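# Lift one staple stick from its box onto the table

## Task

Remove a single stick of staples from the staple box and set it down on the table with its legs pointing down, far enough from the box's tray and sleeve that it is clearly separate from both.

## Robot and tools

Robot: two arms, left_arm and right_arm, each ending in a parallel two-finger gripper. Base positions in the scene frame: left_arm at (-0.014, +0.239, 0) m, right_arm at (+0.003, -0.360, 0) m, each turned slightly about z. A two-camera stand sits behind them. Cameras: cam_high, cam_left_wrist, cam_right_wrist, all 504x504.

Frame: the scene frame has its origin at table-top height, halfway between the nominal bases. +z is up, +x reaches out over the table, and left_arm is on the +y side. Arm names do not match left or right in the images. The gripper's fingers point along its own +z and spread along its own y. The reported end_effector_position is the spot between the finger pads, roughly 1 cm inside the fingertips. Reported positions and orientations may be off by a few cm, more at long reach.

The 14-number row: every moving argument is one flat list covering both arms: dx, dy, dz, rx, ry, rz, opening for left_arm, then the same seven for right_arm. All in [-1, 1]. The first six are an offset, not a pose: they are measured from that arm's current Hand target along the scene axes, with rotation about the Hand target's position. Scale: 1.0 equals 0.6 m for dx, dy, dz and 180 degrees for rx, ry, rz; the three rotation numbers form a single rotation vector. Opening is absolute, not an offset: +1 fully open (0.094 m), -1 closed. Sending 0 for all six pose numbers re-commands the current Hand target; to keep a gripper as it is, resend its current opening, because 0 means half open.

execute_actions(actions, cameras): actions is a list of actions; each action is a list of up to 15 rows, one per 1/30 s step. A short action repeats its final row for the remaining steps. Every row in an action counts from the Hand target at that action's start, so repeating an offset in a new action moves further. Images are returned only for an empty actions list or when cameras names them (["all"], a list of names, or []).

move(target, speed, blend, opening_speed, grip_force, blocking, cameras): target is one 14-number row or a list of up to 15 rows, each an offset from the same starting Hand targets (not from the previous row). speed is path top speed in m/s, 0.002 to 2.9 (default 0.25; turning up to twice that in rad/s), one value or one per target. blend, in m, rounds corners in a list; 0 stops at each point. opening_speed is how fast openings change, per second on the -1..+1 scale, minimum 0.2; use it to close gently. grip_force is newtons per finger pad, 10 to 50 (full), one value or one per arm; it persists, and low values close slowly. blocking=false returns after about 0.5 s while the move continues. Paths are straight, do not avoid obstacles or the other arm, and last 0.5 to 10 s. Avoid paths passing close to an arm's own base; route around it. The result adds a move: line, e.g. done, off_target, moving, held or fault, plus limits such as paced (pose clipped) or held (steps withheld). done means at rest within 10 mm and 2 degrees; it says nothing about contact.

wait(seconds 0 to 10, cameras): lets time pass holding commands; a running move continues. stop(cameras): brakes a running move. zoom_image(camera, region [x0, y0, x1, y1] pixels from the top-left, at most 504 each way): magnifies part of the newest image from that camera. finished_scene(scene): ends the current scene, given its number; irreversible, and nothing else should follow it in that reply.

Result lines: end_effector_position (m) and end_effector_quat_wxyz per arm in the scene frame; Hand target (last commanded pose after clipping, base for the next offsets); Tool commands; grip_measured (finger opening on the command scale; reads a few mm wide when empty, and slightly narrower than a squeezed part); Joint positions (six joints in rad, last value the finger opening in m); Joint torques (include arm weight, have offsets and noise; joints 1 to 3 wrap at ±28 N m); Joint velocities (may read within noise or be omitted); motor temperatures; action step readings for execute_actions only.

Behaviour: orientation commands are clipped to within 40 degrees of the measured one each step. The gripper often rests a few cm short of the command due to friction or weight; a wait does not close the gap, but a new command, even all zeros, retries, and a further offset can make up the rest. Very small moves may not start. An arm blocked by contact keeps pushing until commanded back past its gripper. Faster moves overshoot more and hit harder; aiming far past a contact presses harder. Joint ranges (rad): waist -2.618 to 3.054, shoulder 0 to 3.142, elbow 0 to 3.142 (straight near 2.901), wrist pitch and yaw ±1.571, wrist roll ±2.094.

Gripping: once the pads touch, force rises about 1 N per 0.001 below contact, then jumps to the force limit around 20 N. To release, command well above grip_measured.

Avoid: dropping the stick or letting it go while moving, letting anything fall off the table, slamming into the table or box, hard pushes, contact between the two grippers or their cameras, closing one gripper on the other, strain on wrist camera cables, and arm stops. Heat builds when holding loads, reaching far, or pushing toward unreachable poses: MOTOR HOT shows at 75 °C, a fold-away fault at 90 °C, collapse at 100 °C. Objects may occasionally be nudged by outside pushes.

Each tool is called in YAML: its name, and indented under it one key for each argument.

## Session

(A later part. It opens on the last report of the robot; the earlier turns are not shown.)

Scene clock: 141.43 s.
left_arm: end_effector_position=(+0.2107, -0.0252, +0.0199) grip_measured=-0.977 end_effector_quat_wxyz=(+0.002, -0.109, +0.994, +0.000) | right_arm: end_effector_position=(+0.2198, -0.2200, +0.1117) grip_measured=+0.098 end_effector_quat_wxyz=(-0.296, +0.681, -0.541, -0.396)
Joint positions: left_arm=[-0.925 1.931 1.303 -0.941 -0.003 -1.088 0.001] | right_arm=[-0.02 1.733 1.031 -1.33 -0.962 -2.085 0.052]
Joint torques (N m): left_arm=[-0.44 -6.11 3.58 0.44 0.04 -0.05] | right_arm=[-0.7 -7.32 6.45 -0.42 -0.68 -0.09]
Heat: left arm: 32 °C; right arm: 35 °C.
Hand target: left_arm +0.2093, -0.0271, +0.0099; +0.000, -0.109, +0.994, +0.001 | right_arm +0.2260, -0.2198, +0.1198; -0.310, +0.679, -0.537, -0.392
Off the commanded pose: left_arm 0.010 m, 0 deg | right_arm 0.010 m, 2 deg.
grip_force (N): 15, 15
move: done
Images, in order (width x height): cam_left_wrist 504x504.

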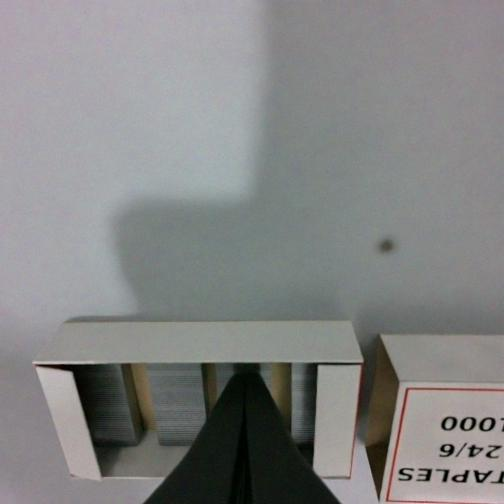

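move:
  target:
    - [0, 0, -0.013, 0, 0, 0, -1, 0, 0, 0, 0, 0, 0, 0.1]
    - [0.0032, -0.0146, -0.013, 0, 0, 0, -1, 0, 0, 0, 0, 0, 0, 0.1]
  cameras: ["cam_left_wrist"]
  speed: 0.04

Scene clock: 143.00 s.
left_arm: end_effector_position=(+0.2087, -0.0269, +0.0188) grip_measured=-0.977 end_effector_quat_wxyz=(+0.001, -0.110, +0.994, +0.001) | right_arm: end_effector_position=(+0.2198, -0.2200, +0.1117) grip_measured=+0.098 end_effector_quat_wxyz=(-0.296, +0.681, -0.541, -0.396)
Joint positions: left_arm=[-0.933 1.936 1.306 -0.942 -0.003 -1.098 0.001] | right_arm=[-0.02 1.733 1.031 -1.33 -0.962 -2.085 0.052]
Joint torques (N m): left_arm=[-0.84 -3.97 4.75 0.6 -0.01 -0.04] | right_arm=[-0.73 -7.32 6.43 -0.41 -0.69 -0.09]
Heat: left arm: 32 °C; right arm: 35 °C.
Hand target: left_arm +0.2112, -0.0358, +0.0021; +0.000, -0.109, +0.994, +0.001 | right_arm +0.2260, -0.2198, +0.1198; -0.310, +0.679, -0.537, -0.392
Off the commanded pose: left_arm 0.019 m, 0 deg | right_arm 0.010 m, 2 deg.
grip_force (N): 15, 15
move: off_target (left_arm)
Images, in order (width x height): cam_left_wrist 504x504.

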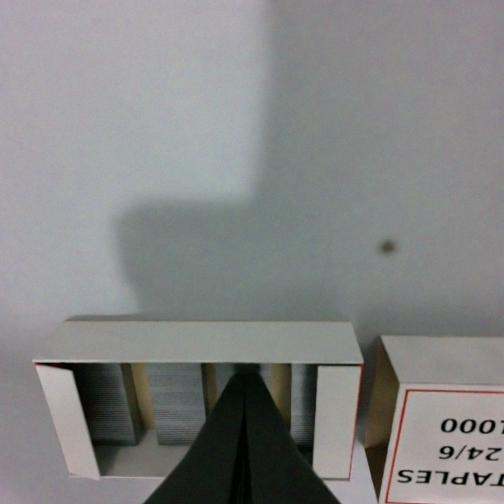

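move:
  target: [0.0032, -0.0146, 0, 0, 0, 0, -1, 0, 0, 0, 0, 0, 0, 0.1]
  cameras: ["cam_left_wrist"]
  speed: 0.04

Scene clock: 144.03 s.
left_arm: end_effector_position=(+0.2087, -0.0276, +0.0187) grip_measured=-0.977 end_effector_quat_wxyz=(-0.002, -0.112, +0.994, +0.016) | right_arm: end_effector_position=(+0.2198, -0.2200, +0.1117) grip_measured=+0.098 end_effector_quat_wxyz=(-0.296, +0.681, -0.541, -0.396)
Joint positions: left_arm=[-0.94 1.962 1.342 -0.98 -0.014 -1.109 0.001] | right_arm=[-0.02 1.733 1.031 -1.33 -0.962 -2.085 0.052]
Joint torques (N m): left_arm=[-1.01 -4.18 4.86 0.81 0.16 -0.09] | right_arm=[-0.75 -7.32 6.46 -0.41 -0.69 -0.09]
Heat: left arm: 32 °C; right arm: 35 °C.
Hand target: left_arm +0.2131, -0.0446, +0.0021; +0.000, -0.109, +0.994, +0.001 | right_arm +0.2260, -0.2198, +0.1198; -0.310, +0.679, -0.537, -0.392
Off the commanded pose: left_arm 0.024 m, 2 deg | right_arm 0.010 m, 2 deg.
grip_force (N): 15, 15
move: off_target (left_arm)
Images, in order (width x height): cam_left_wrist 504x504.

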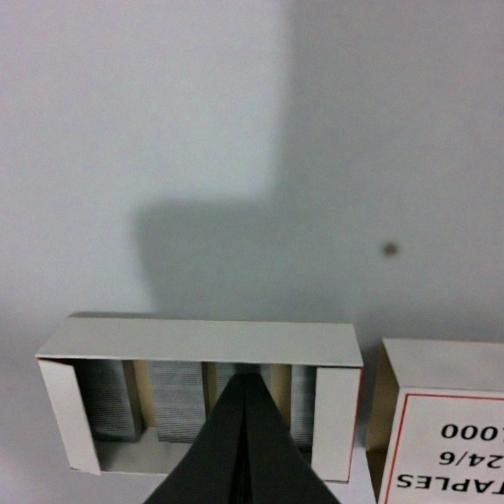

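move:
  target: [0, -0.008, 0.008, 0, 0, 0, -1, 0, 0, 0, 0, 0, 0, 0.1]
  cameras: ["cam_left_wrist"]
  speed: 0.04

Scene clock: 145.00 s.
left_arm: end_effector_position=(+0.2101, -0.0353, +0.0191) grip_measured=-0.977 end_effector_quat_wxyz=(+0.001, -0.110, +0.994, +0.013) | right_arm: end_effector_position=(+0.2198, -0.2200, +0.1117) grip_measured=+0.098 end_effector_quat_wxyz=(-0.296, +0.681, -0.541, -0.396)
Joint positions: left_arm=[-0.951 1.978 1.367 -0.98 -0.014 -1.117 0.001] | right_arm=[-0.02 1.733 1.031 -1.33 -0.962 -2.085 0.052]
Joint torques (N m): left_arm=[-0.94 -4.86 5.33 0.58 0.17 -0.03] | right_arm=[-0.73 -7.32 6.43 -0.42 -0.68 -0.09]
Heat: left arm: 32 °C; right arm: 35 °C.
Hand target: left_arm +0.2132, -0.0494, +0.0069; +0.000, -0.109, +0.994, +0.001 | right_arm +0.2260, -0.2198, +0.1198; -0.310, +0.679, -0.537, -0.392
Off the commanded pose: left_arm 0.019 m, 1 deg | right_arm 0.010 m, 2 deg.
grip_force (N): 15, 15
move: off_target (left_arm)
Images, in order (width x height): cam_left_wrist 504x504.

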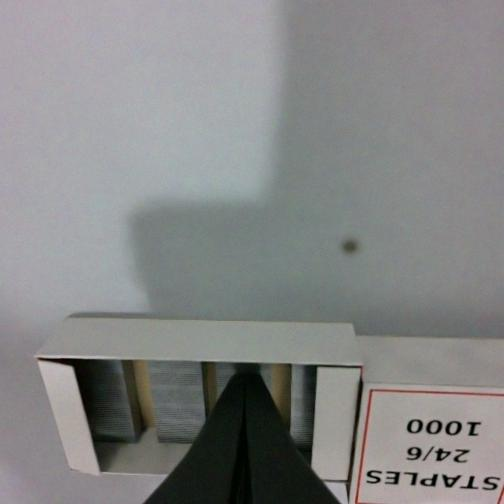

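move:
  target:
    - [0, 0, 0.03, 0, 0, 0, -1, 0, 0.065, -0.1398, 0, 0, 0, 0.1]
    - [0, 0, 0.03, 0, 0, 0, -1, -0.0265, 0.175, -0.1998, 0, 0, 0, 0.1]
  cameras: ["all"]
  speed: [0.12, 0.08]

Scene clock: 150.53 s.
left_arm: end_effector_position=(+0.2117, -0.0425, +0.0228) grip_measured=-0.977 end_effector_quat_wxyz=(+0.000, -0.110, +0.994, +0.003) | right_arm: end_effector_position=(+0.2132, -0.1150, +0.0066) grip_measured=+0.098 end_effector_quat_wxyz=(-0.317, +0.678, -0.534, -0.393)
Joint positions: left_arm=[-0.954 1.984 1.391 -0.984 -0.003 -1.118 0.001] | right_arm=[0.376 1.885 0.688 -0.152 -1.044 -1.325 0.052]
Joint torques (N m): left_arm=[-0.58 -7.02 6.98 -0.01 0.04 -0.04] | right_arm=[0.75 -6.45 3.22 0.99 -0.42 0.06]
Heat: left arm: 32 °C; right arm: 35 °C.
Hand target: left_arm +0.2133, -0.0494, +0.0250; +0.000, -0.109, +0.994, +0.001 | right_arm +0.2102, -0.1148, +0.0000; -0.310, +0.679, -0.537, -0.392
Off the commanded pose: left_arm 0.007 m, 0 deg | right_arm 0.007 m, 1 deg.
grip_force (N): 15, 15
move: done

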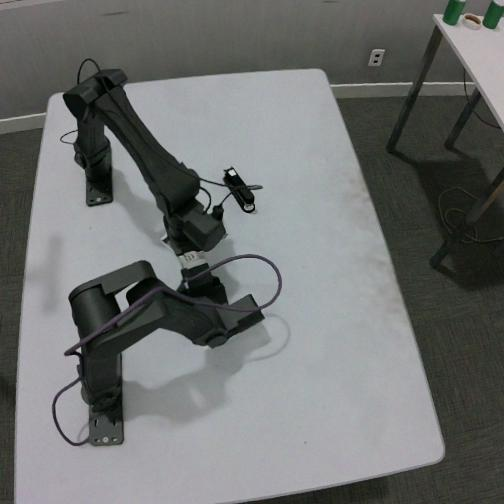

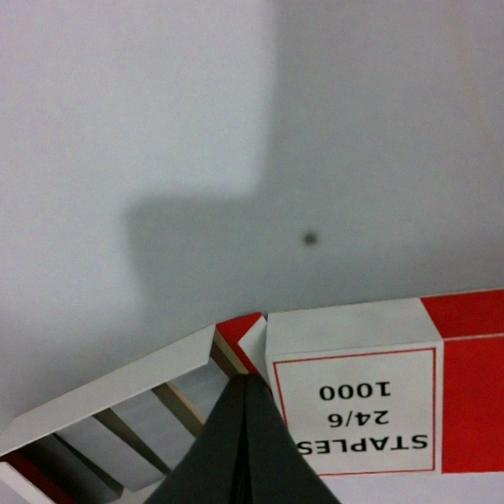

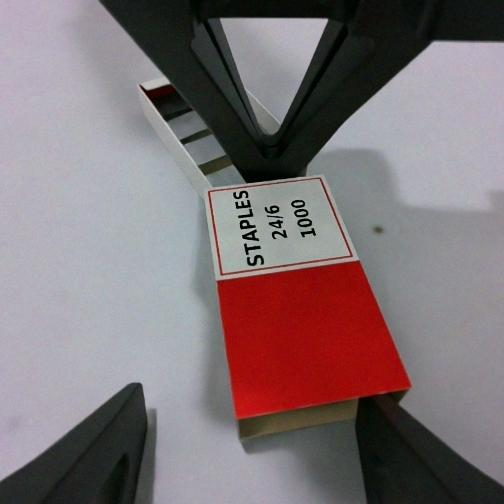

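move:
  target: [0, 0.01, 0.1, 0, 0, 0, -1, 0, 0, 0, 0, 0, 0, 0.1]
  cameras: ["all"]
  speed: [0.12]

Scene clock: 152.03 s.
left_arm: end_effector_position=(+0.2085, -0.0386, +0.0637) grip_measured=-0.977 end_effector_quat_wxyz=(-0.013, -0.109, +0.994, +0.024) | right_arm: end_effector_position=(+0.2133, -0.1149, +0.0066) grip_measured=+0.098 end_effector_quat_wxyz=(-0.317, +0.678, -0.535, -0.393)
Joint positions: left_arm=[-0.954 1.968 1.536 -1.192 -0.003 -1.118 0.001] | right_arm=[0.376 1.885 0.688 -0.151 -1.044 -1.325 0.052]
Joint torques (N m): left_arm=[0.13 -11.07 6.69 -0.15 0.01 0.06] | right_arm=[0.75 -6.45 3.23 0.99 -0.42 0.07]
Heat: left arm: 32 °C; right arm: 35 °C.
Hand target: left_arm +0.2132, -0.0434, +0.0849; +0.000, -0.109, +0.994, +0.001 | right_arm +0.2103, -0.1148, +0.0000; -0.310, +0.679, -0.537, -0.392
Off the commanded pose: left_arm 0.022 m, 3 deg | right_arm 0.007 m, 1 deg.
grip_force (N): 15, 15
move: off_target (left_arm)

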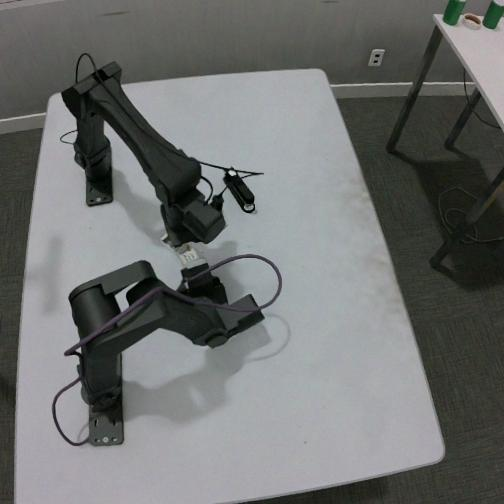

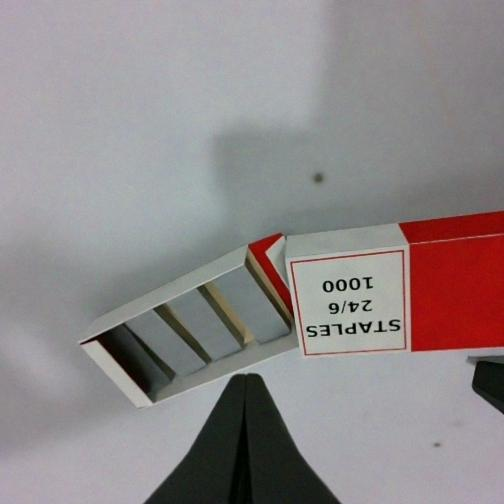

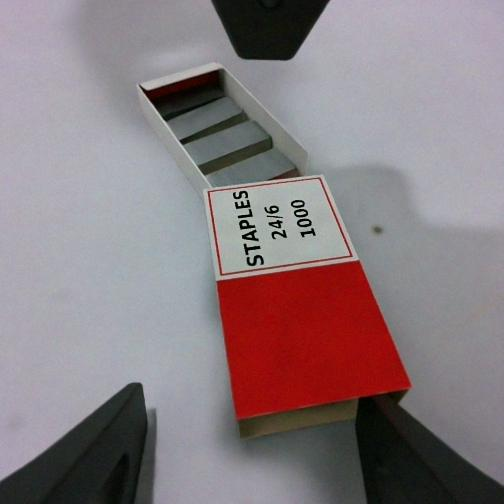

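zoom_image:
  camera: "cam_left_wrist"
  region: [70, 220, 320, 420]

zoom_image:
  camera: "cam_right_wrist"
  region: [120, 40, 320, 220]

Scaled by 2.016 from the camera's 504x504 image, which has a finer 720x720 frame.

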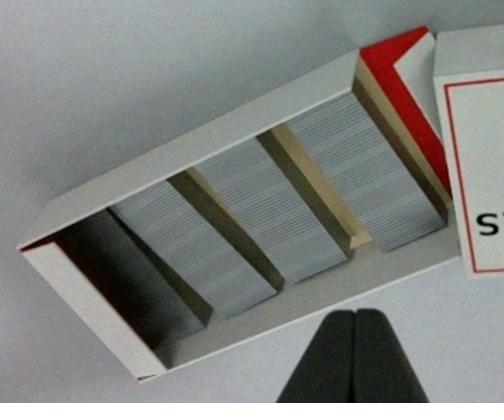

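Scaled by 2.520 from the camera's 504x504 image, which has a finer 720x720 frame.

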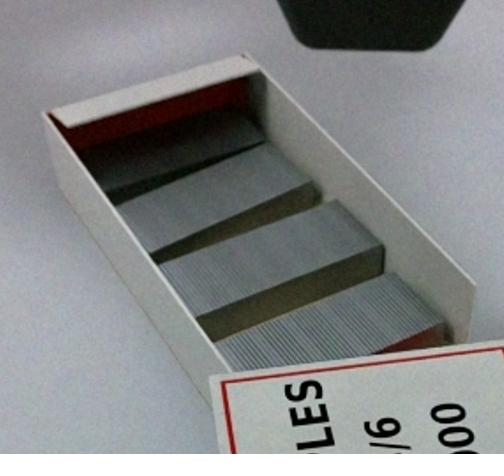

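move:
  target:
    - [0, 0.008, 0, 0, 0, 0, -0.5, 0.0267, -0.115, 0.06, 0, 0, 0, 0.1]
    - [0, 0.008, 0, 0, 0, 0.197, -0.5, 0.06, -0.25, 0.25, 0, 0, -0.1, 0.1]
  cameras: ["all"]
  speed: [0.12, 0.2]
  blend: [0.02, 0]

Scene clock: 158.93 s.
left_arm: end_effector_position=(+0.2095, -0.0382, +0.0665) grip_measured=-0.502 end_effector_quat_wxyz=(-0.006, -0.400, +0.916, +0.022) | right_arm: end_effector_position=(+0.2419, -0.2640, +0.1373) grip_measured=+0.098 end_effector_quat_wxyz=(-0.348, +0.584, -0.645, -0.350)
Joint positions: left_arm=[-0.95 1.96 1.536 -1.193 0.001 -1.717 0.023] | right_arm=[-0.23 1.591 1.001 -1.31 -0.998 -1.905 0.052]
Joint torques (N m): left_arm=[0.66 -11.41 5.42 -0.1 -0.02 -0.1] | right_arm=[-0.76 -8.21 6.64 -0.2 -0.74 -0.11]
Heat: left arm: 32 °C; right arm: 35 °C.
Hand target: left_arm +0.2132, -0.0386, +0.0849; +0.000, -0.407, +0.914, +0.000 | right_arm +0.2462, -0.2648, +0.1500; +0.368, -0.587, +0.637, +0.339
Off the commanded pose: left_arm 0.019 m, 3 deg | right_arm 0.014 m, 3 deg.
grip_force (N): 15, 15
move: off_target (left_arm, right_arm); blend cut to 0 m at target 1

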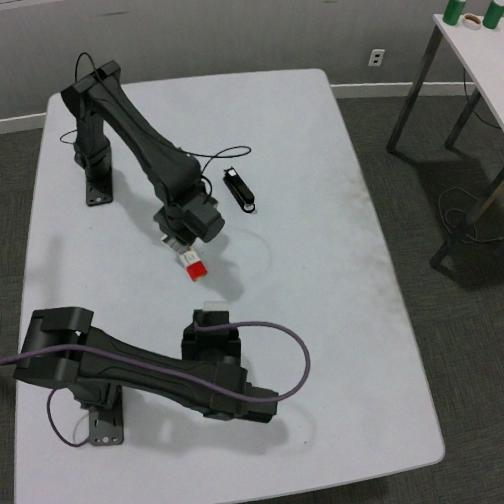

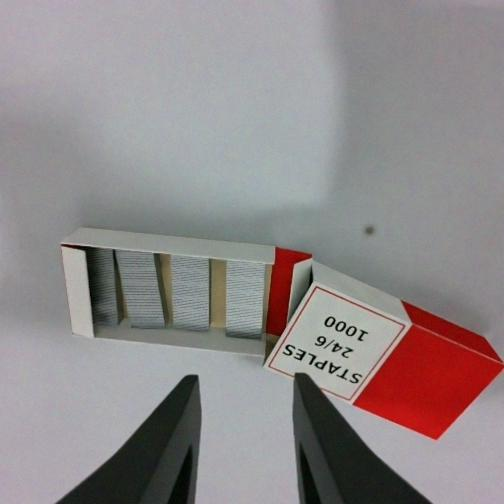

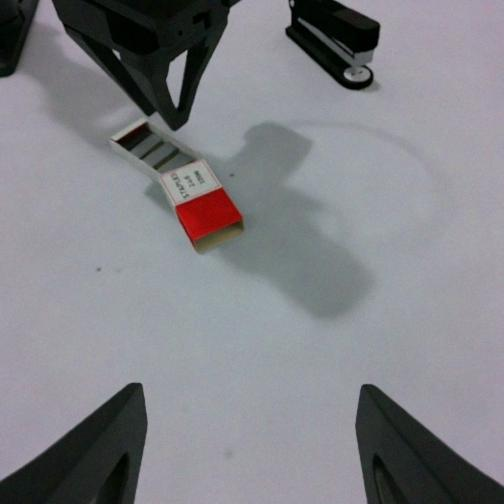

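zoom_image:
  camera: "cam_left_wrist"
  region: [50, 215, 330, 375]

Scaled by 1.800 from the camera's 504x504 image, which has a finer 720x720 frame.

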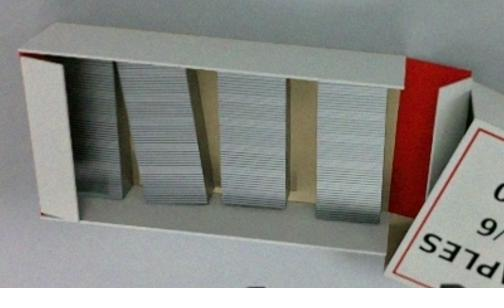

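move:
  target: [-0.0262, 0.0268, -0.0815, 0, 0, 0, -0.65, 0, 0, 0, 0, 0, 0, 0.1]
  cameras: ["cam_left_wrist"]
  speed: [0.08]

Scene clock: 162.50 s.
left_arm: end_effector_position=(+0.1950, -0.0201, +0.0237) grip_measured=-0.648 end_effector_quat_wxyz=(-0.007, -0.403, +0.915, +0.023) | right_arm: end_effector_position=(+0.2417, -0.2639, +0.1374) grip_measured=+0.098 end_effector_quat_wxyz=(-0.348, +0.584, -0.645, -0.350)
Joint positions: left_arm=[-0.95 1.922 1.306 -1.004 0.001 -1.723 0.017] | right_arm=[-0.23 1.591 1.001 -1.311 -0.998 -1.906 0.052]
Joint torques (N m): left_arm=[0.01 -11 3.71 0.15 0 -0.05] | right_arm=[-0.76 -8.2 6.64 -0.2 -0.74 -0.1]
Heat: left arm: 32 °C; right arm: 35 °C.
Hand target: left_arm +0.1974, -0.0225, +0.0360; +0.000, -0.407, +0.914, +0.001 | right_arm +0.2462, -0.2648, +0.1500; +0.368, -0.587, +0.637, +0.339
Off the commanded pose: left_arm 0.013 m, 3 deg | right_arm 0.013 m, 3 deg.
grip_force (N): 15, 15
move: off_target (left_arm, right_arm)
Images, in order (width x height): cam_left_wrist 504x504.

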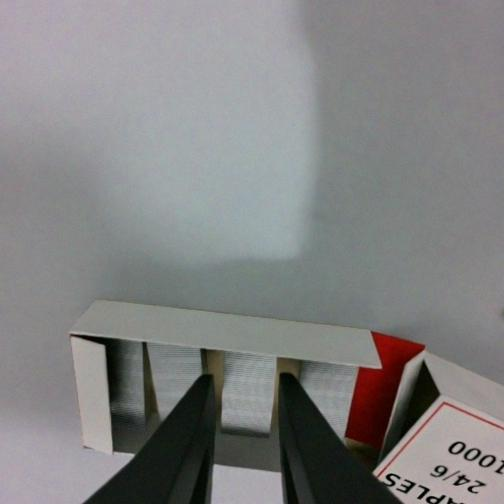

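zoom_image:
  camera: "cam_left_wrist"
  region: [60, 290, 400, 490]

Scaled by 1.482 from the camera's 504x504 image, which has a finer 720x720 frame.

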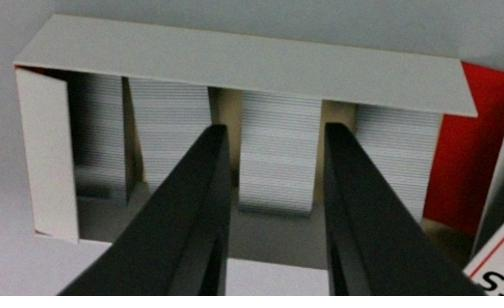

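move:
  target: [0.003, -0.003, -0.015, 0, 0, 0, -0.672, 0, 0, 0, 0, 0, 0, 0.1]
  cameras: ["cam_left_wrist"]
  speed: [0.04]

Scene clock: 164.47 s.
left_arm: end_effector_position=(+0.1978, -0.0237, +0.0213) grip_measured=-0.670 end_effector_quat_wxyz=(-0.004, -0.403, +0.915, +0.013) | right_arm: end_effector_position=(+0.2417, -0.2639, +0.1374) grip_measured=+0.098 end_effector_quat_wxyz=(-0.348, +0.584, -0.645, -0.350)
Joint positions: left_arm=[-0.95 1.922 1.297 -0.973 0.001 -1.724 0.015] | right_arm=[-0.23 1.591 1.001 -1.311 -0.998 -1.906 0.052]
Joint torques (N m): left_arm=[0.2 -9.57 3.89 0.2 0 -0.04] | right_arm=[-0.76 -8.2 6.67 -0.2 -0.73 -0.1]
Heat: left arm: 32 °C; right arm: 35 °C.
Hand target: left_arm +0.1993, -0.0244, +0.0271; +0.000, -0.407, +0.914, +0.000 | right_arm +0.2462, -0.2648, +0.1500; +0.368, -0.587, +0.637, +0.339
Off the commanded pose: left_arm 0.006 m, 2 deg | right_arm 0.013 m, 3 deg.
grip_force (N): 15, 15
move: off_target (right_arm)
Images, in order (width x height): cam_left_wrist 504x504.

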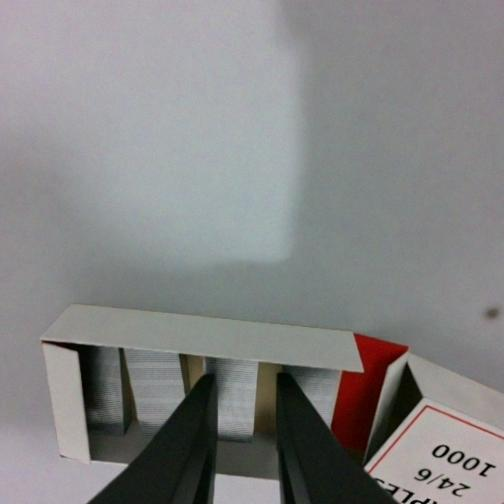

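move:
  target: [-0.0052, 0.0048, 0.012, 0, 0, 0, -0.66, 0, 0, 0, 0, 0, 0, 0.1]
  cameras: ["cam_left_wrist"]
  speed: [0.04]

Scene clock: 165.60 s.
left_arm: end_effector_position=(+0.1983, -0.0243, +0.0239) grip_measured=-0.662 end_effector_quat_wxyz=(-0.003, -0.404, +0.915, +0.009) | right_arm: end_effector_position=(+0.2417, -0.2639, +0.1374) grip_measured=+0.098 end_effector_quat_wxyz=(-0.348, +0.584, -0.645, -0.350)
Joint positions: left_arm=[-0.95 1.914 1.297 -0.973 0.001 -1.725 0.016] | right_arm=[-0.23 1.591 1.001 -1.311 -0.998 -1.906 0.052]
Joint torques (N m): left_arm=[0.02 -10.67 3.58 -0.04 -0.01 -0.05] | right_arm=[-0.76 -8.2 6.64 -0.2 -0.74 -0.1]
Heat: left arm: 32 °C; right arm: 35 °C.
Hand target: left_arm +0.1962, -0.0214, +0.0343; +0.000, -0.407, +0.914, +0.000 | right_arm +0.2462, -0.2648, +0.1500; +0.368, -0.587, +0.637, +0.339
Off the commanded pose: left_arm 0.011 m, 1 deg | right_arm 0.013 m, 3 deg.
grip_force (N): 15, 15
move: off_target (left_arm, right_arm)
Images, in order (width x height): cam_left_wrist 504x504.

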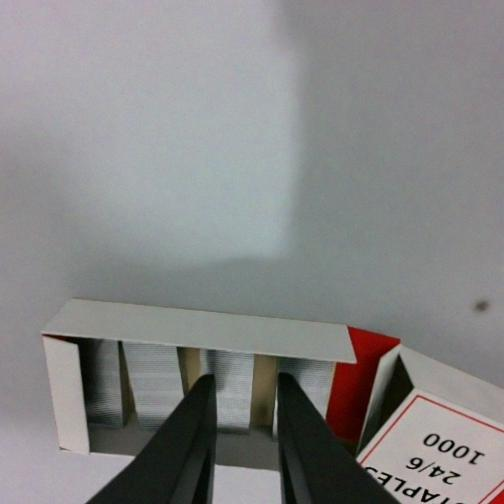

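move:
  target: [-0.0052, 0.0048, 0.0, 0, 0, 0, -0.66, 0, 0, 0, 0, 0, 0, 0.1]
  cameras: ["cam_left_wrist"]
  speed: [0.04]

Scene clock: 166.50 s.
left_arm: end_effector_position=(+0.1942, -0.0192, +0.0233) grip_measured=-0.662 end_effector_quat_wxyz=(-0.004, -0.404, +0.915, +0.013) | right_arm: end_effector_position=(+0.2417, -0.2639, +0.1374) grip_measured=+0.098 end_effector_quat_wxyz=(-0.348, +0.584, -0.645, -0.350)
Joint positions: left_arm=[-0.95 1.899 1.274 -0.973 0.001 -1.726 0.016] | right_arm=[-0.23 1.591 1.001 -1.311 -0.998 -1.906 0.052]
Joint torques (N m): left_arm=[-0.12 -10.63 3.75 0 0 -0.02] | right_arm=[-0.76 -8.2 6.65 -0.2 -0.74 -0.1]
Heat: left arm: 32 °C; right arm: 35 °C.
Hand target: left_arm +0.1930, -0.0185, +0.0342; +0.000, -0.407, +0.914, +0.000 | right_arm +0.2462, -0.2648, +0.1500; +0.368, -0.587, +0.637, +0.339
Off the commanded pose: left_arm 0.011 m, 2 deg | right_arm 0.013 m, 3 deg.
grip_force (N): 15, 15
move: off_target (left_arm, right_arm)
Images, in order (width x height): cam_left_wrist 504x504.

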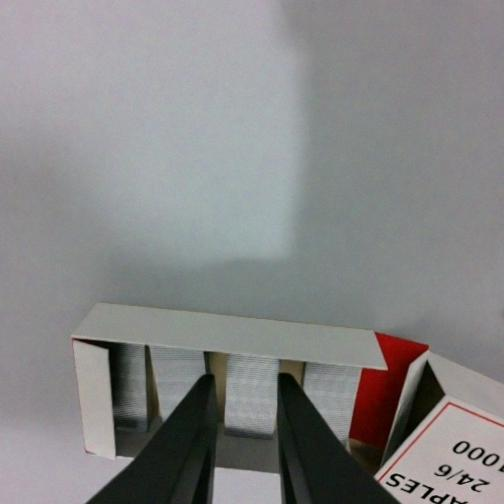

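move:
  target: [0.001, -0.0008, -0.02, 0, 0, 0, -0.65, 0, 0, 0, 0, 0, 0, 0.1]
  cameras: ["cam_left_wrist"]
  speed: [0.04]

Scene clock: 167.80 s.
left_arm: end_effector_position=(+0.1919, -0.0163, +0.0197) grip_measured=-0.652 end_effector_quat_wxyz=(-0.005, -0.404, +0.914, +0.017) | right_arm: end_effector_position=(+0.2417, -0.2639, +0.1374) grip_measured=+0.098 end_effector_quat_wxyz=(-0.348, +0.584, -0.645, -0.350)
Joint positions: left_arm=[-0.95 1.899 1.259 -0.966 0.001 -1.727 0.016] | right_arm=[-0.23 1.591 1.001 -1.311 -0.998 -1.906 0.052]
Joint torques (N m): left_arm=[-0.02 -8.99 3.04 0.38 -0.01 -0.01] | right_arm=[-0.75 -8.2 6.65 -0.2 -0.73 -0.1]
Heat: left arm: 31 °C; right arm: 35 °C.
Hand target: left_arm +0.1937, -0.0191, +0.0222; +0.000, -0.407, +0.914, +0.000 | right_arm +0.2462, -0.2648, +0.1500; +0.368, -0.587, +0.637, +0.339
Off the commanded pose: left_arm 0.004 m, 2 deg | right_arm 0.013 m, 3 deg.
grip_force (N): 15, 15
move: off_target (right_arm)
Images, in order (width x height): cam_left_wrist 504x504.

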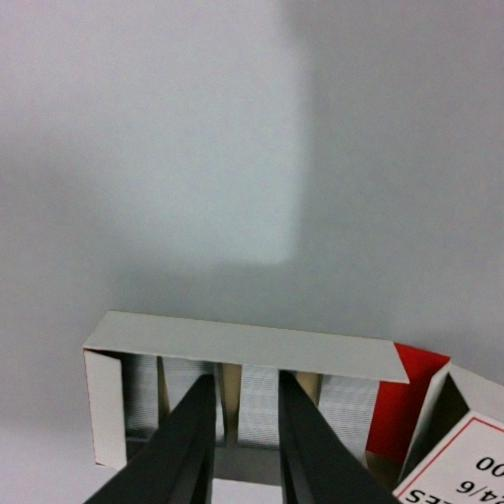

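move:
  target:
    - [0, 0, 0.12, 0, 0, 0, -0.65, 0, 0, 0, 0, 0, 0, 0.1]
    - [-0.05, 0.28, 0.23, 0, 0, 0, -0.65, 0, 0, 0, 0, 0, 0, 0.1]
  cameras: ["all"]
  speed: [0.08, 0.25]
  blend: [0.02, 0]

Scene clock: 172.23 s.
left_arm: end_effector_position=(+0.1683, +0.1447, +0.1588) grip_measured=-0.652 end_effector_quat_wxyz=(+0.001, -0.406, +0.914, -0.003) | right_arm: end_effector_position=(+0.2417, -0.2639, +0.1374) grip_measured=+0.098 end_effector_quat_wxyz=(-0.348, +0.584, -0.645, -0.350)
Joint positions: left_arm=[-0.536 1.32 1.219 -1.464 0.002 -1.317 0.016] | right_arm=[-0.23 1.591 1.001 -1.311 -0.998 -1.906 0.052]
Joint torques (N m): left_arm=[0.72 -4.41 4.3 -0.09 -0.04 0.07] | right_arm=[-0.76 -8.2 6.64 -0.2 -0.73 -0.1]
Heat: left arm: 31 °C; right arm: 34 °C.
Hand target: left_arm +0.1636, +0.1490, +0.1603; +0.000, -0.407, +0.914, +0.000 | right_arm +0.2462, -0.2648, +0.1500; +0.368, -0.587, +0.637, +0.339
Off the commanded pose: left_arm 0.006 m, 0 deg | right_arm 0.013 m, 3 deg.
grip_force (N): 15, 15
move: off_target (right_arm)

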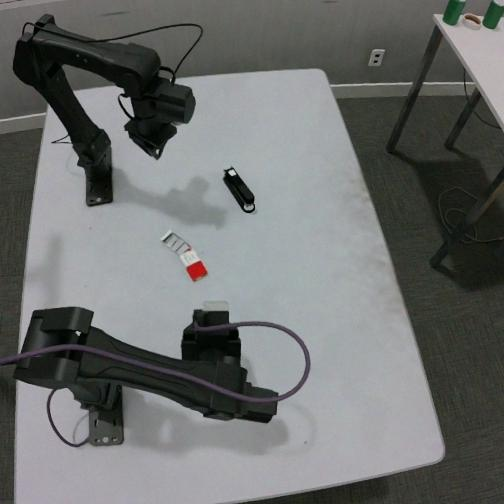

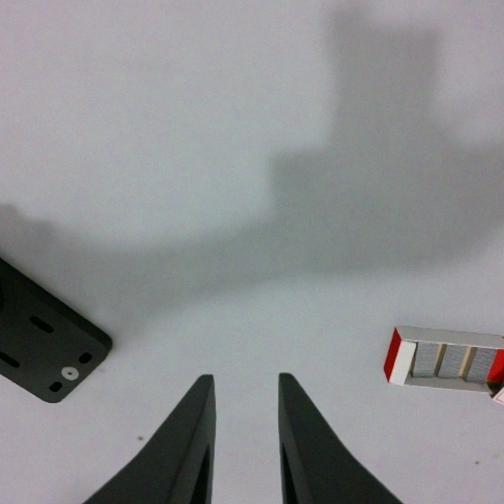

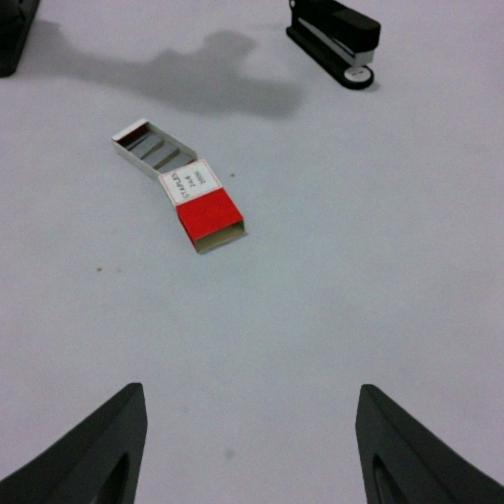

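move:
  target: [0, 0, 0, 0, 0, 0, -0.65, -0.0853, 0.408, -0.05, -0.3102, 0.1371, -0.1927, -0.6]
  cameras: ["all"]
  speed: [0.2]

Scene clock: 176.33 s.
left_arm: end_effector_position=(+0.1683, +0.1447, +0.1588) grip_measured=-0.652 end_effector_quat_wxyz=(+0.001, -0.406, +0.914, -0.003) | right_arm: end_effector_position=(+0.2004, -0.0211, +0.1198) grip_measured=-0.598 end_effector_quat_wxyz=(+0.035, -0.426, +0.903, +0.035)
Joint positions: left_arm=[-0.536 1.32 1.219 -1.464 0.002 -1.316 0.016] | right_arm=[1.054 1.944 1.722 -1.253 -0.019 0.151 0.019]
Joint torques (N m): left_arm=[0.64 -4.3 4.31 -0.07 -0.02 0.09] | right_arm=[-0.34 -11.41 5.2 0.62 0 -0.01]
Heat: left arm: 31 °C; right arm: 35 °C.
Hand target: left_arm +0.1637, +0.1490, +0.1603; +0.000, -0.407, +0.914, +0.000 | right_arm +0.2008, -0.0238, +0.1215; +0.035, -0.426, +0.904, +0.034 (not the last commanded pose)
Off the commanded pose: left_arm 0.006 m, 0 deg | right_arm 0.006 m, 7 deg.
grip_force (N): 15, 15
move: held (right_arm; a check stopped the path); limits=held
pose unreachable (right arm): on one or more control steps of this call, first in action 0 (counted from 0), this arm could not follow its commanded pose, so it was not sent that pose on those steps. It may still have moved: this result reports where it is.
cause: moving toward the commanded pose would bring a part of the arm too close to another arm (this arm's wrist (the part past joint 4) and the left arm's wrist (the part past joint 4), where that arm would come to rest).

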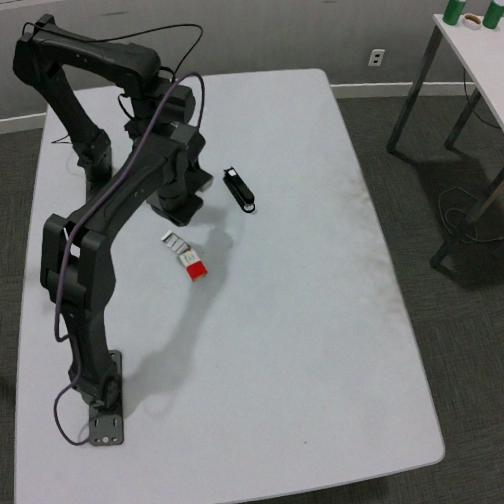

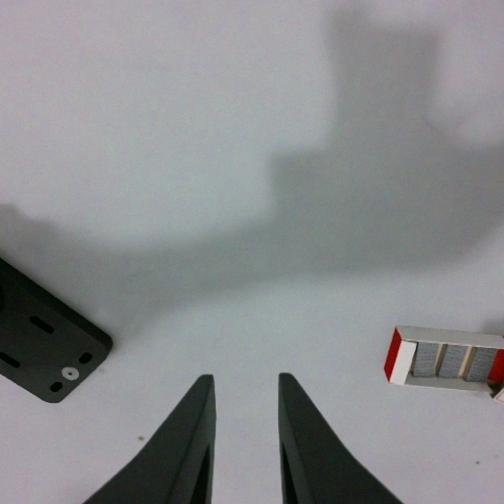

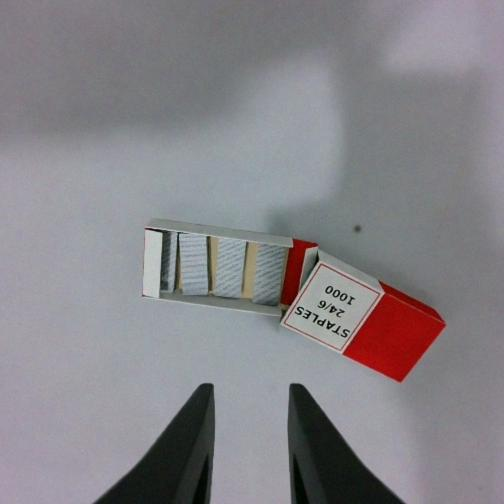

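move:
  target: [0.13, 0.3, 0.05, 0, 0, 0, -0.65, 0, 0, 0, 0, 0, 0, -0.6]
  cameras: ["all"]
  speed: [0.25]

Scene clock: 178.23 s.
left_arm: end_effector_position=(+0.2384, +0.3270, +0.1839) grip_measured=-0.652 end_effector_quat_wxyz=(-0.004, -0.408, +0.913, +0.001) | right_arm: end_effector_position=(+0.2004, -0.0211, +0.1198) grip_measured=-0.598 end_effector_quat_wxyz=(+0.035, -0.426, +0.903, +0.035)
Joint positions: left_arm=[0.275 1.581 1.548 -1.545 -0.001 -0.509 0.016] | right_arm=[1.054 1.944 1.722 -1.253 -0.019 0.151 0.019]
Joint torques (N m): left_arm=[0.2 -4.52 7.01 -0.06 -0.01 0.06] | right_arm=[-0.35 -11.4 5.22 0.63 0 -0.01]
Heat: left arm: 31 °C; right arm: 34 °C.
Hand target: left_arm +0.2417, +0.3289, +0.1903; +0.000, -0.407, +0.914, +0.000 | right_arm +0.2008, -0.0238, +0.1215; +0.035, -0.426, +0.904, +0.034
Off the commanded pose: left_arm 0.007 m, 0 deg | right_arm 0.003 m, 0 deg.
joint sent to its limit (left arm) — joint 4 (wrist pitch), lower limit. The joint targets still meet the commanded pose.
grip_force (N): 15, 15
move: done

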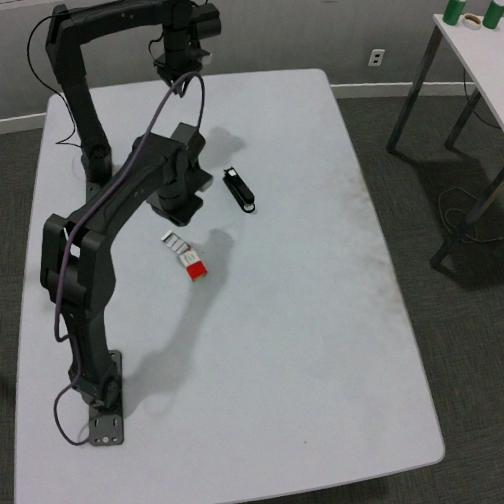

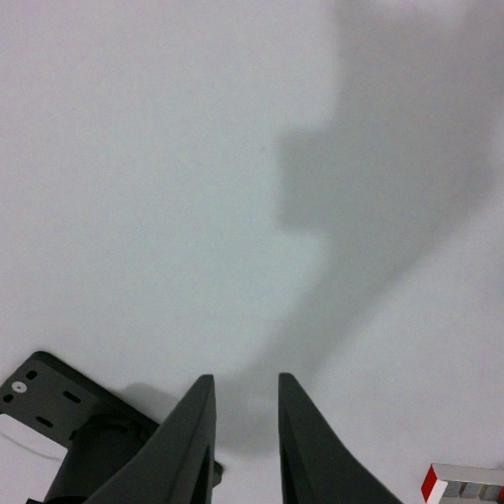

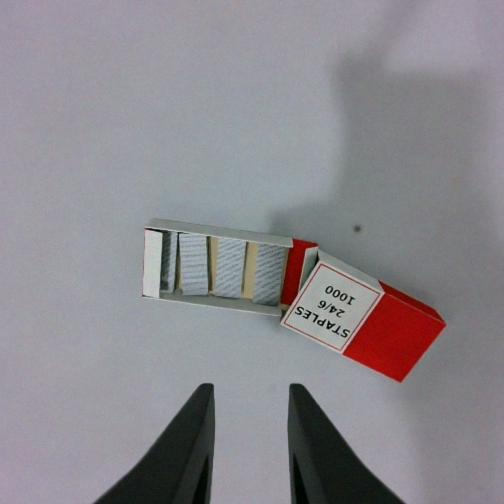

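zoom_image:
  camera: "cam_right_wrist"
  region: [135, 210, 325, 320]

Scaled by 2.653 from the camera's 504x504 image, which has a finer 720x720 frame.

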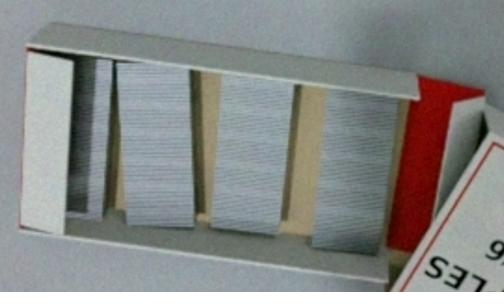

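move:
  target: [0, 0, 0, 0, 0, 0, -0.65, -0.0227, 0.0038, -0.1025, -0.0286, 0.012, -0.0248, -0.6]
  cameras: ["cam_right_wrist"]
  speed: [0.12]

Scene clock: 181.20 s.
left_arm: end_effector_position=(+0.2384, +0.3270, +0.1839) grip_measured=-0.652 end_effector_quat_wxyz=(-0.004, -0.408, +0.913, +0.001) | right_arm: end_effector_position=(+0.1862, -0.0248, +0.0643) grip_measured=-0.598 end_effector_quat_wxyz=(-0.004, -0.392, +0.920, +0.001)
Joint positions: left_arm=[0.275 1.581 1.548 -1.545 -0.001 -0.509 0.016] | right_arm=[1.086 2.02 1.615 -1.17 -0.007 0.257 0.019]
Joint torques (N m): left_arm=[0.16 -4.62 7.1 -0.01 0.01 0.08] | right_arm=[0.62 -10.32 5.24 0.66 0.08 0.12]
Heat: left arm: 32 °C; right arm: 34 °C.
Hand target: left_arm +0.2417, +0.3289, +0.1903; +0.000, -0.407, +0.914, +0.000 | right_arm +0.1871, -0.0216, +0.0600; +0.000, -0.391, +0.920, +0.000
Off the commanded pose: left_arm 0.007 m, 0 deg | right_arm 0.005 m, 1 deg.
joint sent to its limit (left arm) — joint 4 (wrist pitch), lower limit. The joint targets still meet the commanded pose.
grip_force (N): 15, 15
move: done
Images, in order (width x height): cam_right_wrist 504x504.

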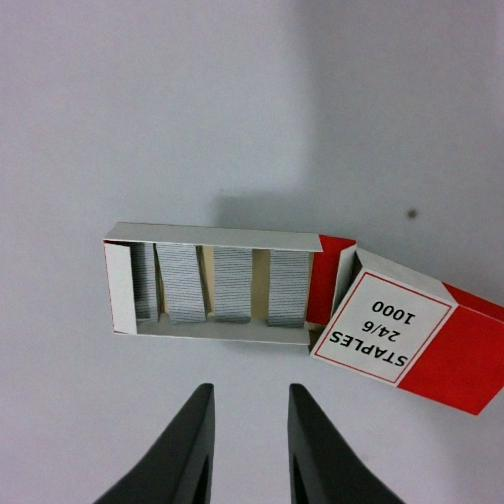

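zoom_image:
  camera: "cam_right_wrist"
  region: [100, 215, 340, 355]

Scaled by 2.100 from the camera's 504x504 image, which has a finer 720x720 frame.

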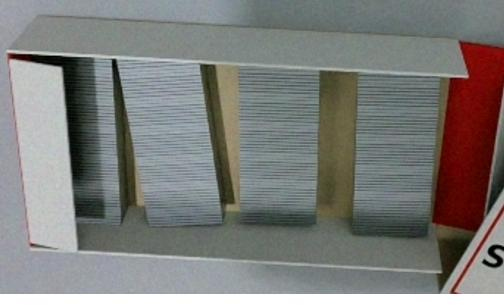

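move:
  target: [0, 0, 0, 0, 0, 0, -0.65, -0.0007, 0.0132, -0.07, 0, 0, 0, -0.66]
  cameras: ["cam_right_wrist"]
  speed: [0.08]

Scene clock: 183.40 s.
left_arm: end_effector_position=(+0.2384, +0.3270, +0.1839) grip_measured=-0.652 end_effector_quat_wxyz=(-0.004, -0.408, +0.913, +0.001) | right_arm: end_effector_position=(+0.1871, -0.0161, +0.0247) grip_measured=-0.658 end_effector_quat_wxyz=(-0.002, -0.392, +0.920, +0.003)
Joint positions: left_arm=[0.275 1.581 1.548 -1.545 -0.001 -0.509 0.016] | right_arm=[1.095 2.081 1.544 -1.033 -0.007 0.268 0.016]
Joint torques (N m): left_arm=[0.14 -4.51 7.12 -0.05 -0.01 0.06] | right_arm=[0.75 -10.3 5.03 0.68 0.07 0.11]
Heat: left arm: 32 °C; right arm: 34 °C.
Hand target: left_arm +0.2417, +0.3289, +0.1903; +0.000, -0.407, +0.914, +0.000 | right_arm +0.1867, -0.0136, +0.0180; +0.000, -0.391, +0.920, +0.000
Off the commanded pose: left_arm 0.007 m, 0 deg | right_arm 0.007 m, 0 deg.
joint sent to its limit (left arm) — joint 4 (wrist pitch), lower limit. The joint targets still meet the commanded pose.
grip_force (N): 15, 15
move: done
Images, in order (width x height): cam_right_wrist 504x504.

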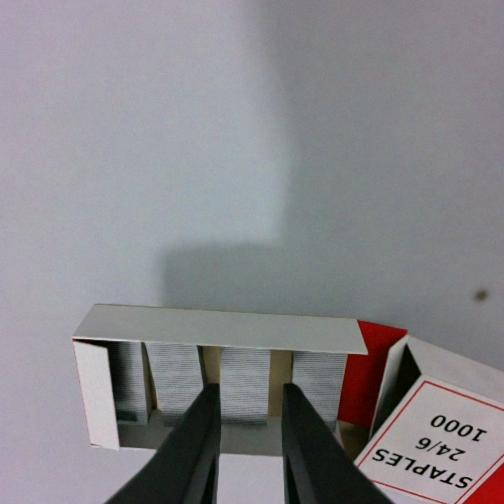

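zoom_image:
  camera: "cam_right_wrist"
  region: [70, 290, 400, 490]

Scaled by 1.527 from the camera's 504x504 image, which has a finer 720x720 frame.

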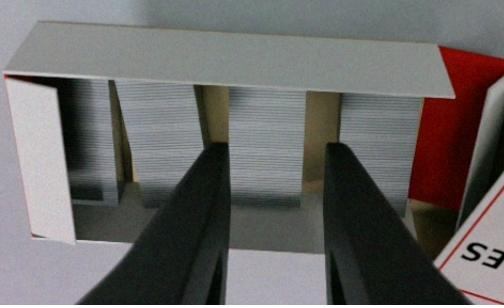

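move:
  target: [0, 0, 0, 0, 0, 0, -0.65, -0.0022, 0.0022, -0.025, 0, 0, 0, -0.66]
  cameras: ["cam_right_wrist"]
  speed: [0.04]

Scene clock: 185.07 s.
left_arm: end_effector_position=(+0.2384, +0.3270, +0.1839) grip_measured=-0.652 end_effector_quat_wxyz=(-0.004, -0.408, +0.913, +0.001) | right_arm: end_effector_position=(+0.1867, -0.0131, +0.0132) grip_measured=-0.658 end_effector_quat_wxyz=(+0.002, -0.391, +0.920, +0.006)
Joint positions: left_arm=[0.275 1.581 1.548 -1.545 -0.001 -0.509 0.016] | right_arm=[1.1 2.095 1.518 -0.984 -0.007 0.272 0.016]
Joint torques (N m): left_arm=[0.28 -4.55 7.1 -0.01 0 0.08] | right_arm=[0.75 -9.83 4.64 0.72 0.07 0.11]
Heat: left arm: 32 °C; right arm: 34 °C.
Hand target: left_arm +0.2417, +0.3289, +0.1903; +0.000, -0.407, +0.914, +0.000 | right_arm +0.1855, -0.0123, +0.0031; +0.000, -0.391, +0.921, +0.000
Off the commanded pose: left_arm 0.007 m, 0 deg | right_arm 0.010 m, 1 deg.
joint sent to its limit (left arm) — joint 4 (wrist pitch), lower limit. The joint targets still meet the commanded pose.
grip_force (N): 15, 15
move: done
Images, in order (width x height): cam_right_wrist 504x504.

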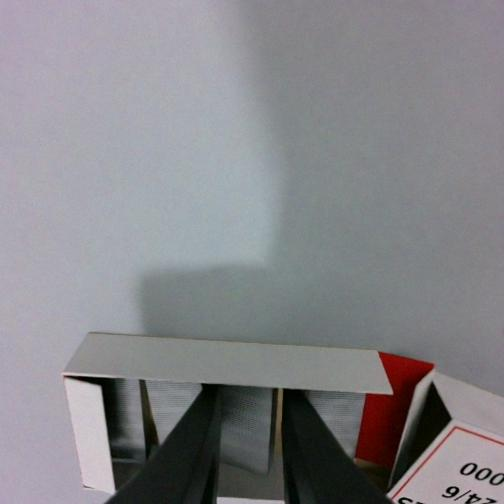

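zoom_image:
  camera: "cam_right_wrist"
  region: [50, 320, 430, 504]

Scaled by 1.326 from the camera's 504x504 image, which has a finer 720x720 frame.

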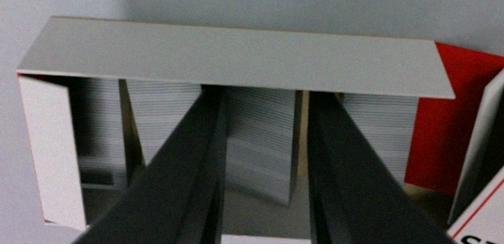

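move:
  target: [0, 0, 0, 0, 0, 0, -0.65, 0, 0, 0, 0, 0, 0, -0.85]
  cameras: ["cam_right_wrist"]
  speed: [0.04]
  opening_speed: 0.3

Scene clock: 186.23 s.
left_arm: end_effector_position=(+0.2384, +0.3270, +0.1839) grip_measured=-0.652 end_effector_quat_wxyz=(-0.004, -0.408, +0.913, +0.001) | right_arm: end_effector_position=(+0.1870, -0.0127, +0.0132) grip_measured=-0.735 end_effector_quat_wxyz=(+0.003, -0.391, +0.920, +0.007)
Joint positions: left_arm=[0.275 1.581 1.548 -1.545 -0.001 -0.509 0.016] | right_arm=[1.1 2.095 1.518 -0.982 -0.007 0.273 0.012]
Joint torques (N m): left_arm=[0.16 -4.52 7.15 -0.04 0 0.08] | right_arm=[0.75 -9.84 4.64 0.7 0.07 0.1]
Heat: left arm: 32 °C; right arm: 34 °C.
Hand target: left_arm +0.2417, +0.3289, +0.1903; +0.000, -0.407, +0.914, +0.000 | right_arm +0.1855, -0.0123, +0.0031; +0.000, -0.391, +0.921, +0.000
Off the commanded pose: left_arm 0.007 m, 0 deg | right_arm 0.010 m, 1 deg.
joint sent to its limit (left arm) — joint 4 (wrist pitch), lower limit. The joint targets still meet the commanded pose.
grip_force (N): 15, 15
move: done
Images, in order (width x height): cam_right_wrist 504x504.

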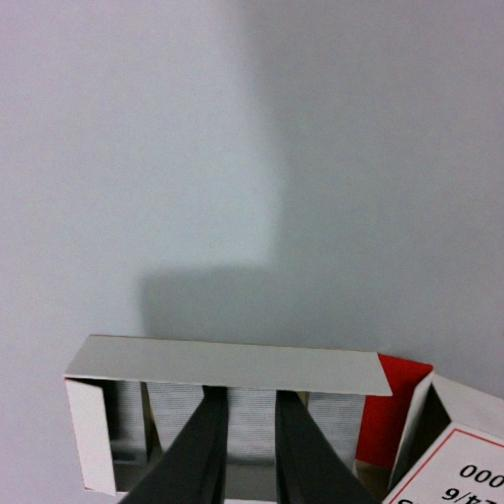

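move:
  target: [0, 0, 0, 0, 0, 0, -0.65, 0, 0, 0.14, 0, 0, 0, -0.85]
  cameras: ["all"]
  speed: [0.08]

Scene clock: 188.20 s.
left_arm: end_effector_position=(+0.2384, +0.3270, +0.1839) grip_measured=-0.652 end_effector_quat_wxyz=(-0.004, -0.408, +0.913, +0.001) | right_arm: end_effector_position=(+0.1839, -0.0184, +0.0662) grip_measured=-0.848 end_effector_quat_wxyz=(-0.023, -0.391, +0.920, -0.014)
Joint positions: left_arm=[0.275 1.581 1.548 -1.545 -0.001 -0.509 0.016] | right_arm=[1.1 2.085 1.717 -1.256 -0.007 0.273 0.007]
Joint torques (N m): left_arm=[0.32 -4.53 7.01 -0.04 0.02 0.07] | right_arm=[0.75 -15.36 7.36 0.29 0.07 0.11]
Heat: left arm: 33 °C; right arm: 34 °C.
Hand target: left_arm +0.2417, +0.3289, +0.1903; +0.000, -0.407, +0.914, +0.000 | right_arm +0.1855, -0.0123, +0.0871; +0.000, -0.391, +0.921, +0.000
Off the commanded pose: left_arm 0.007 m, 0 deg | right_arm 0.022 m, 3 deg.
joint sent to its limit (left arm) — joint 4 (wrist pitch), lower limit. The joint targets still meet the commanded pose.
grip_force (N): 15, 15
move: off_target (right_arm)

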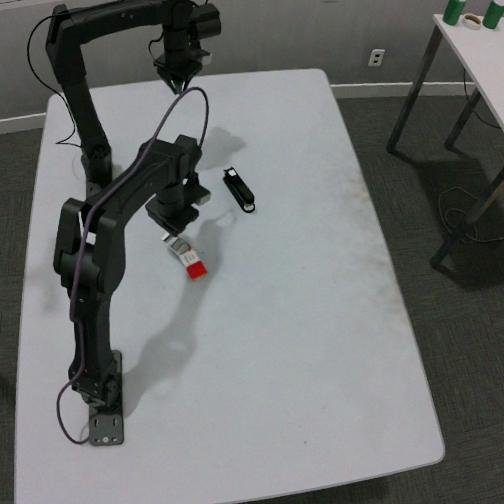

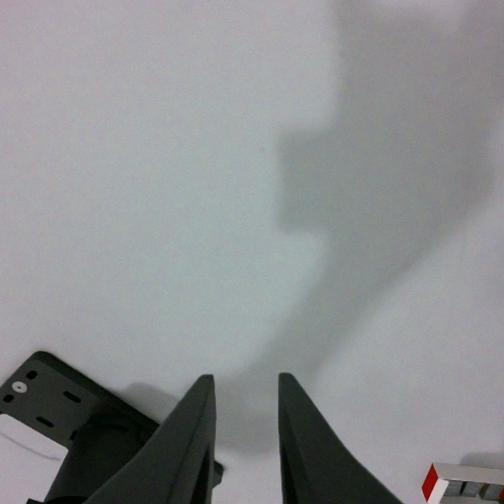

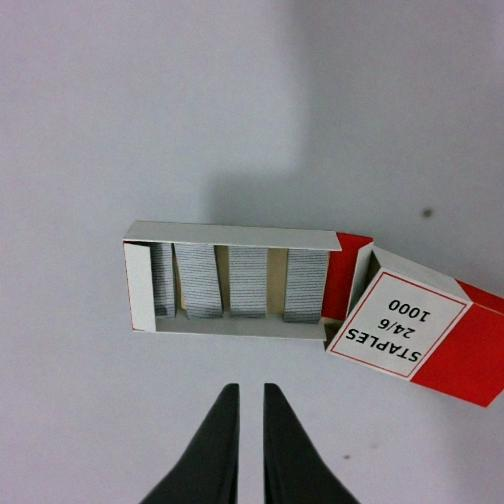

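zoom_image:
  camera: "cam_right_wrist"
  region: [115, 210, 355, 350]

Scaled by 2.100 from the camera's 504x504 image, which has a finer 720x720 frame.

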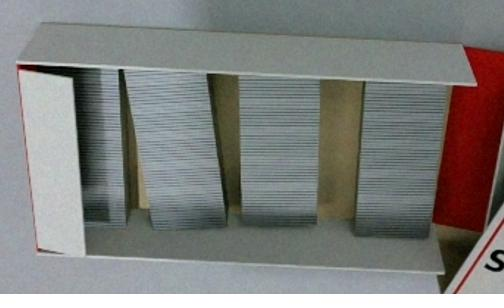

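move:
  target: [0, 0, 0, 0, 0, 0, -0.65, 0.0053, 0.0058, -0.1152, 0, 0, 0, -0.665]
  cameras: ["cam_right_wrist"]
  speed: [0.08]

Scene clock: 191.47 s.
left_arm: end_effector_position=(+0.2384, +0.3270, +0.1839) grip_measured=-0.652 end_effector_quat_wxyz=(-0.004, -0.408, +0.913, +0.001) | right_arm: end_effector_position=(+0.1882, -0.0104, +0.0255) grip_measured=-0.667 end_effector_quat_wxyz=(-0.001, -0.391, +0.920, +0.004)
Joint positions: left_arm=[0.275 1.581 1.548 -1.545 -0.001 -0.509 0.016] | right_arm=[1.1 2.098 1.574 -1.043 -0.007 0.273 0.016]
Joint torques (N m): left_arm=[0.35 -4.41 6.99 -0.02 -0.02 0.04] | right_arm=[0.44 -10.36 4.96 0.69 0.07 0.08]
Heat: left arm: 33 °C; right arm: 34 °C.
Hand target: left_arm +0.2417, +0.3289, +0.1903; +0.000, -0.407, +0.914, +0.000 | right_arm +0.1887, -0.0088, +0.0180; +0.000, -0.391, +0.921, +0.000
Off the commanded pose: left_arm 0.007 m, 0 deg | right_arm 0.008 m, 0 deg.
joint sent to its limit (left arm) — joint 4 (wrist pitch), lower limit. The joint targets still meet the commanded pose.
grip_force (N): 15, 15
move: done
Images, in order (width x height): cam_right_wrist 504x504.

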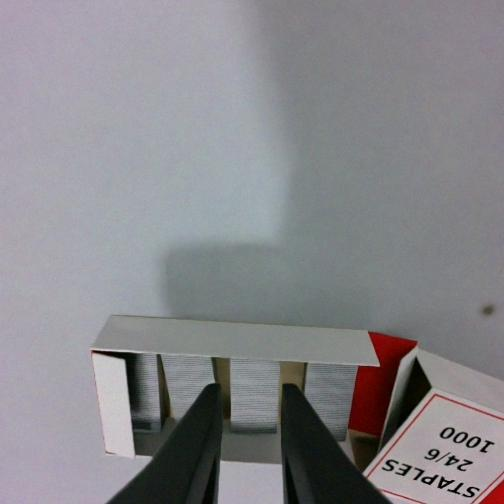

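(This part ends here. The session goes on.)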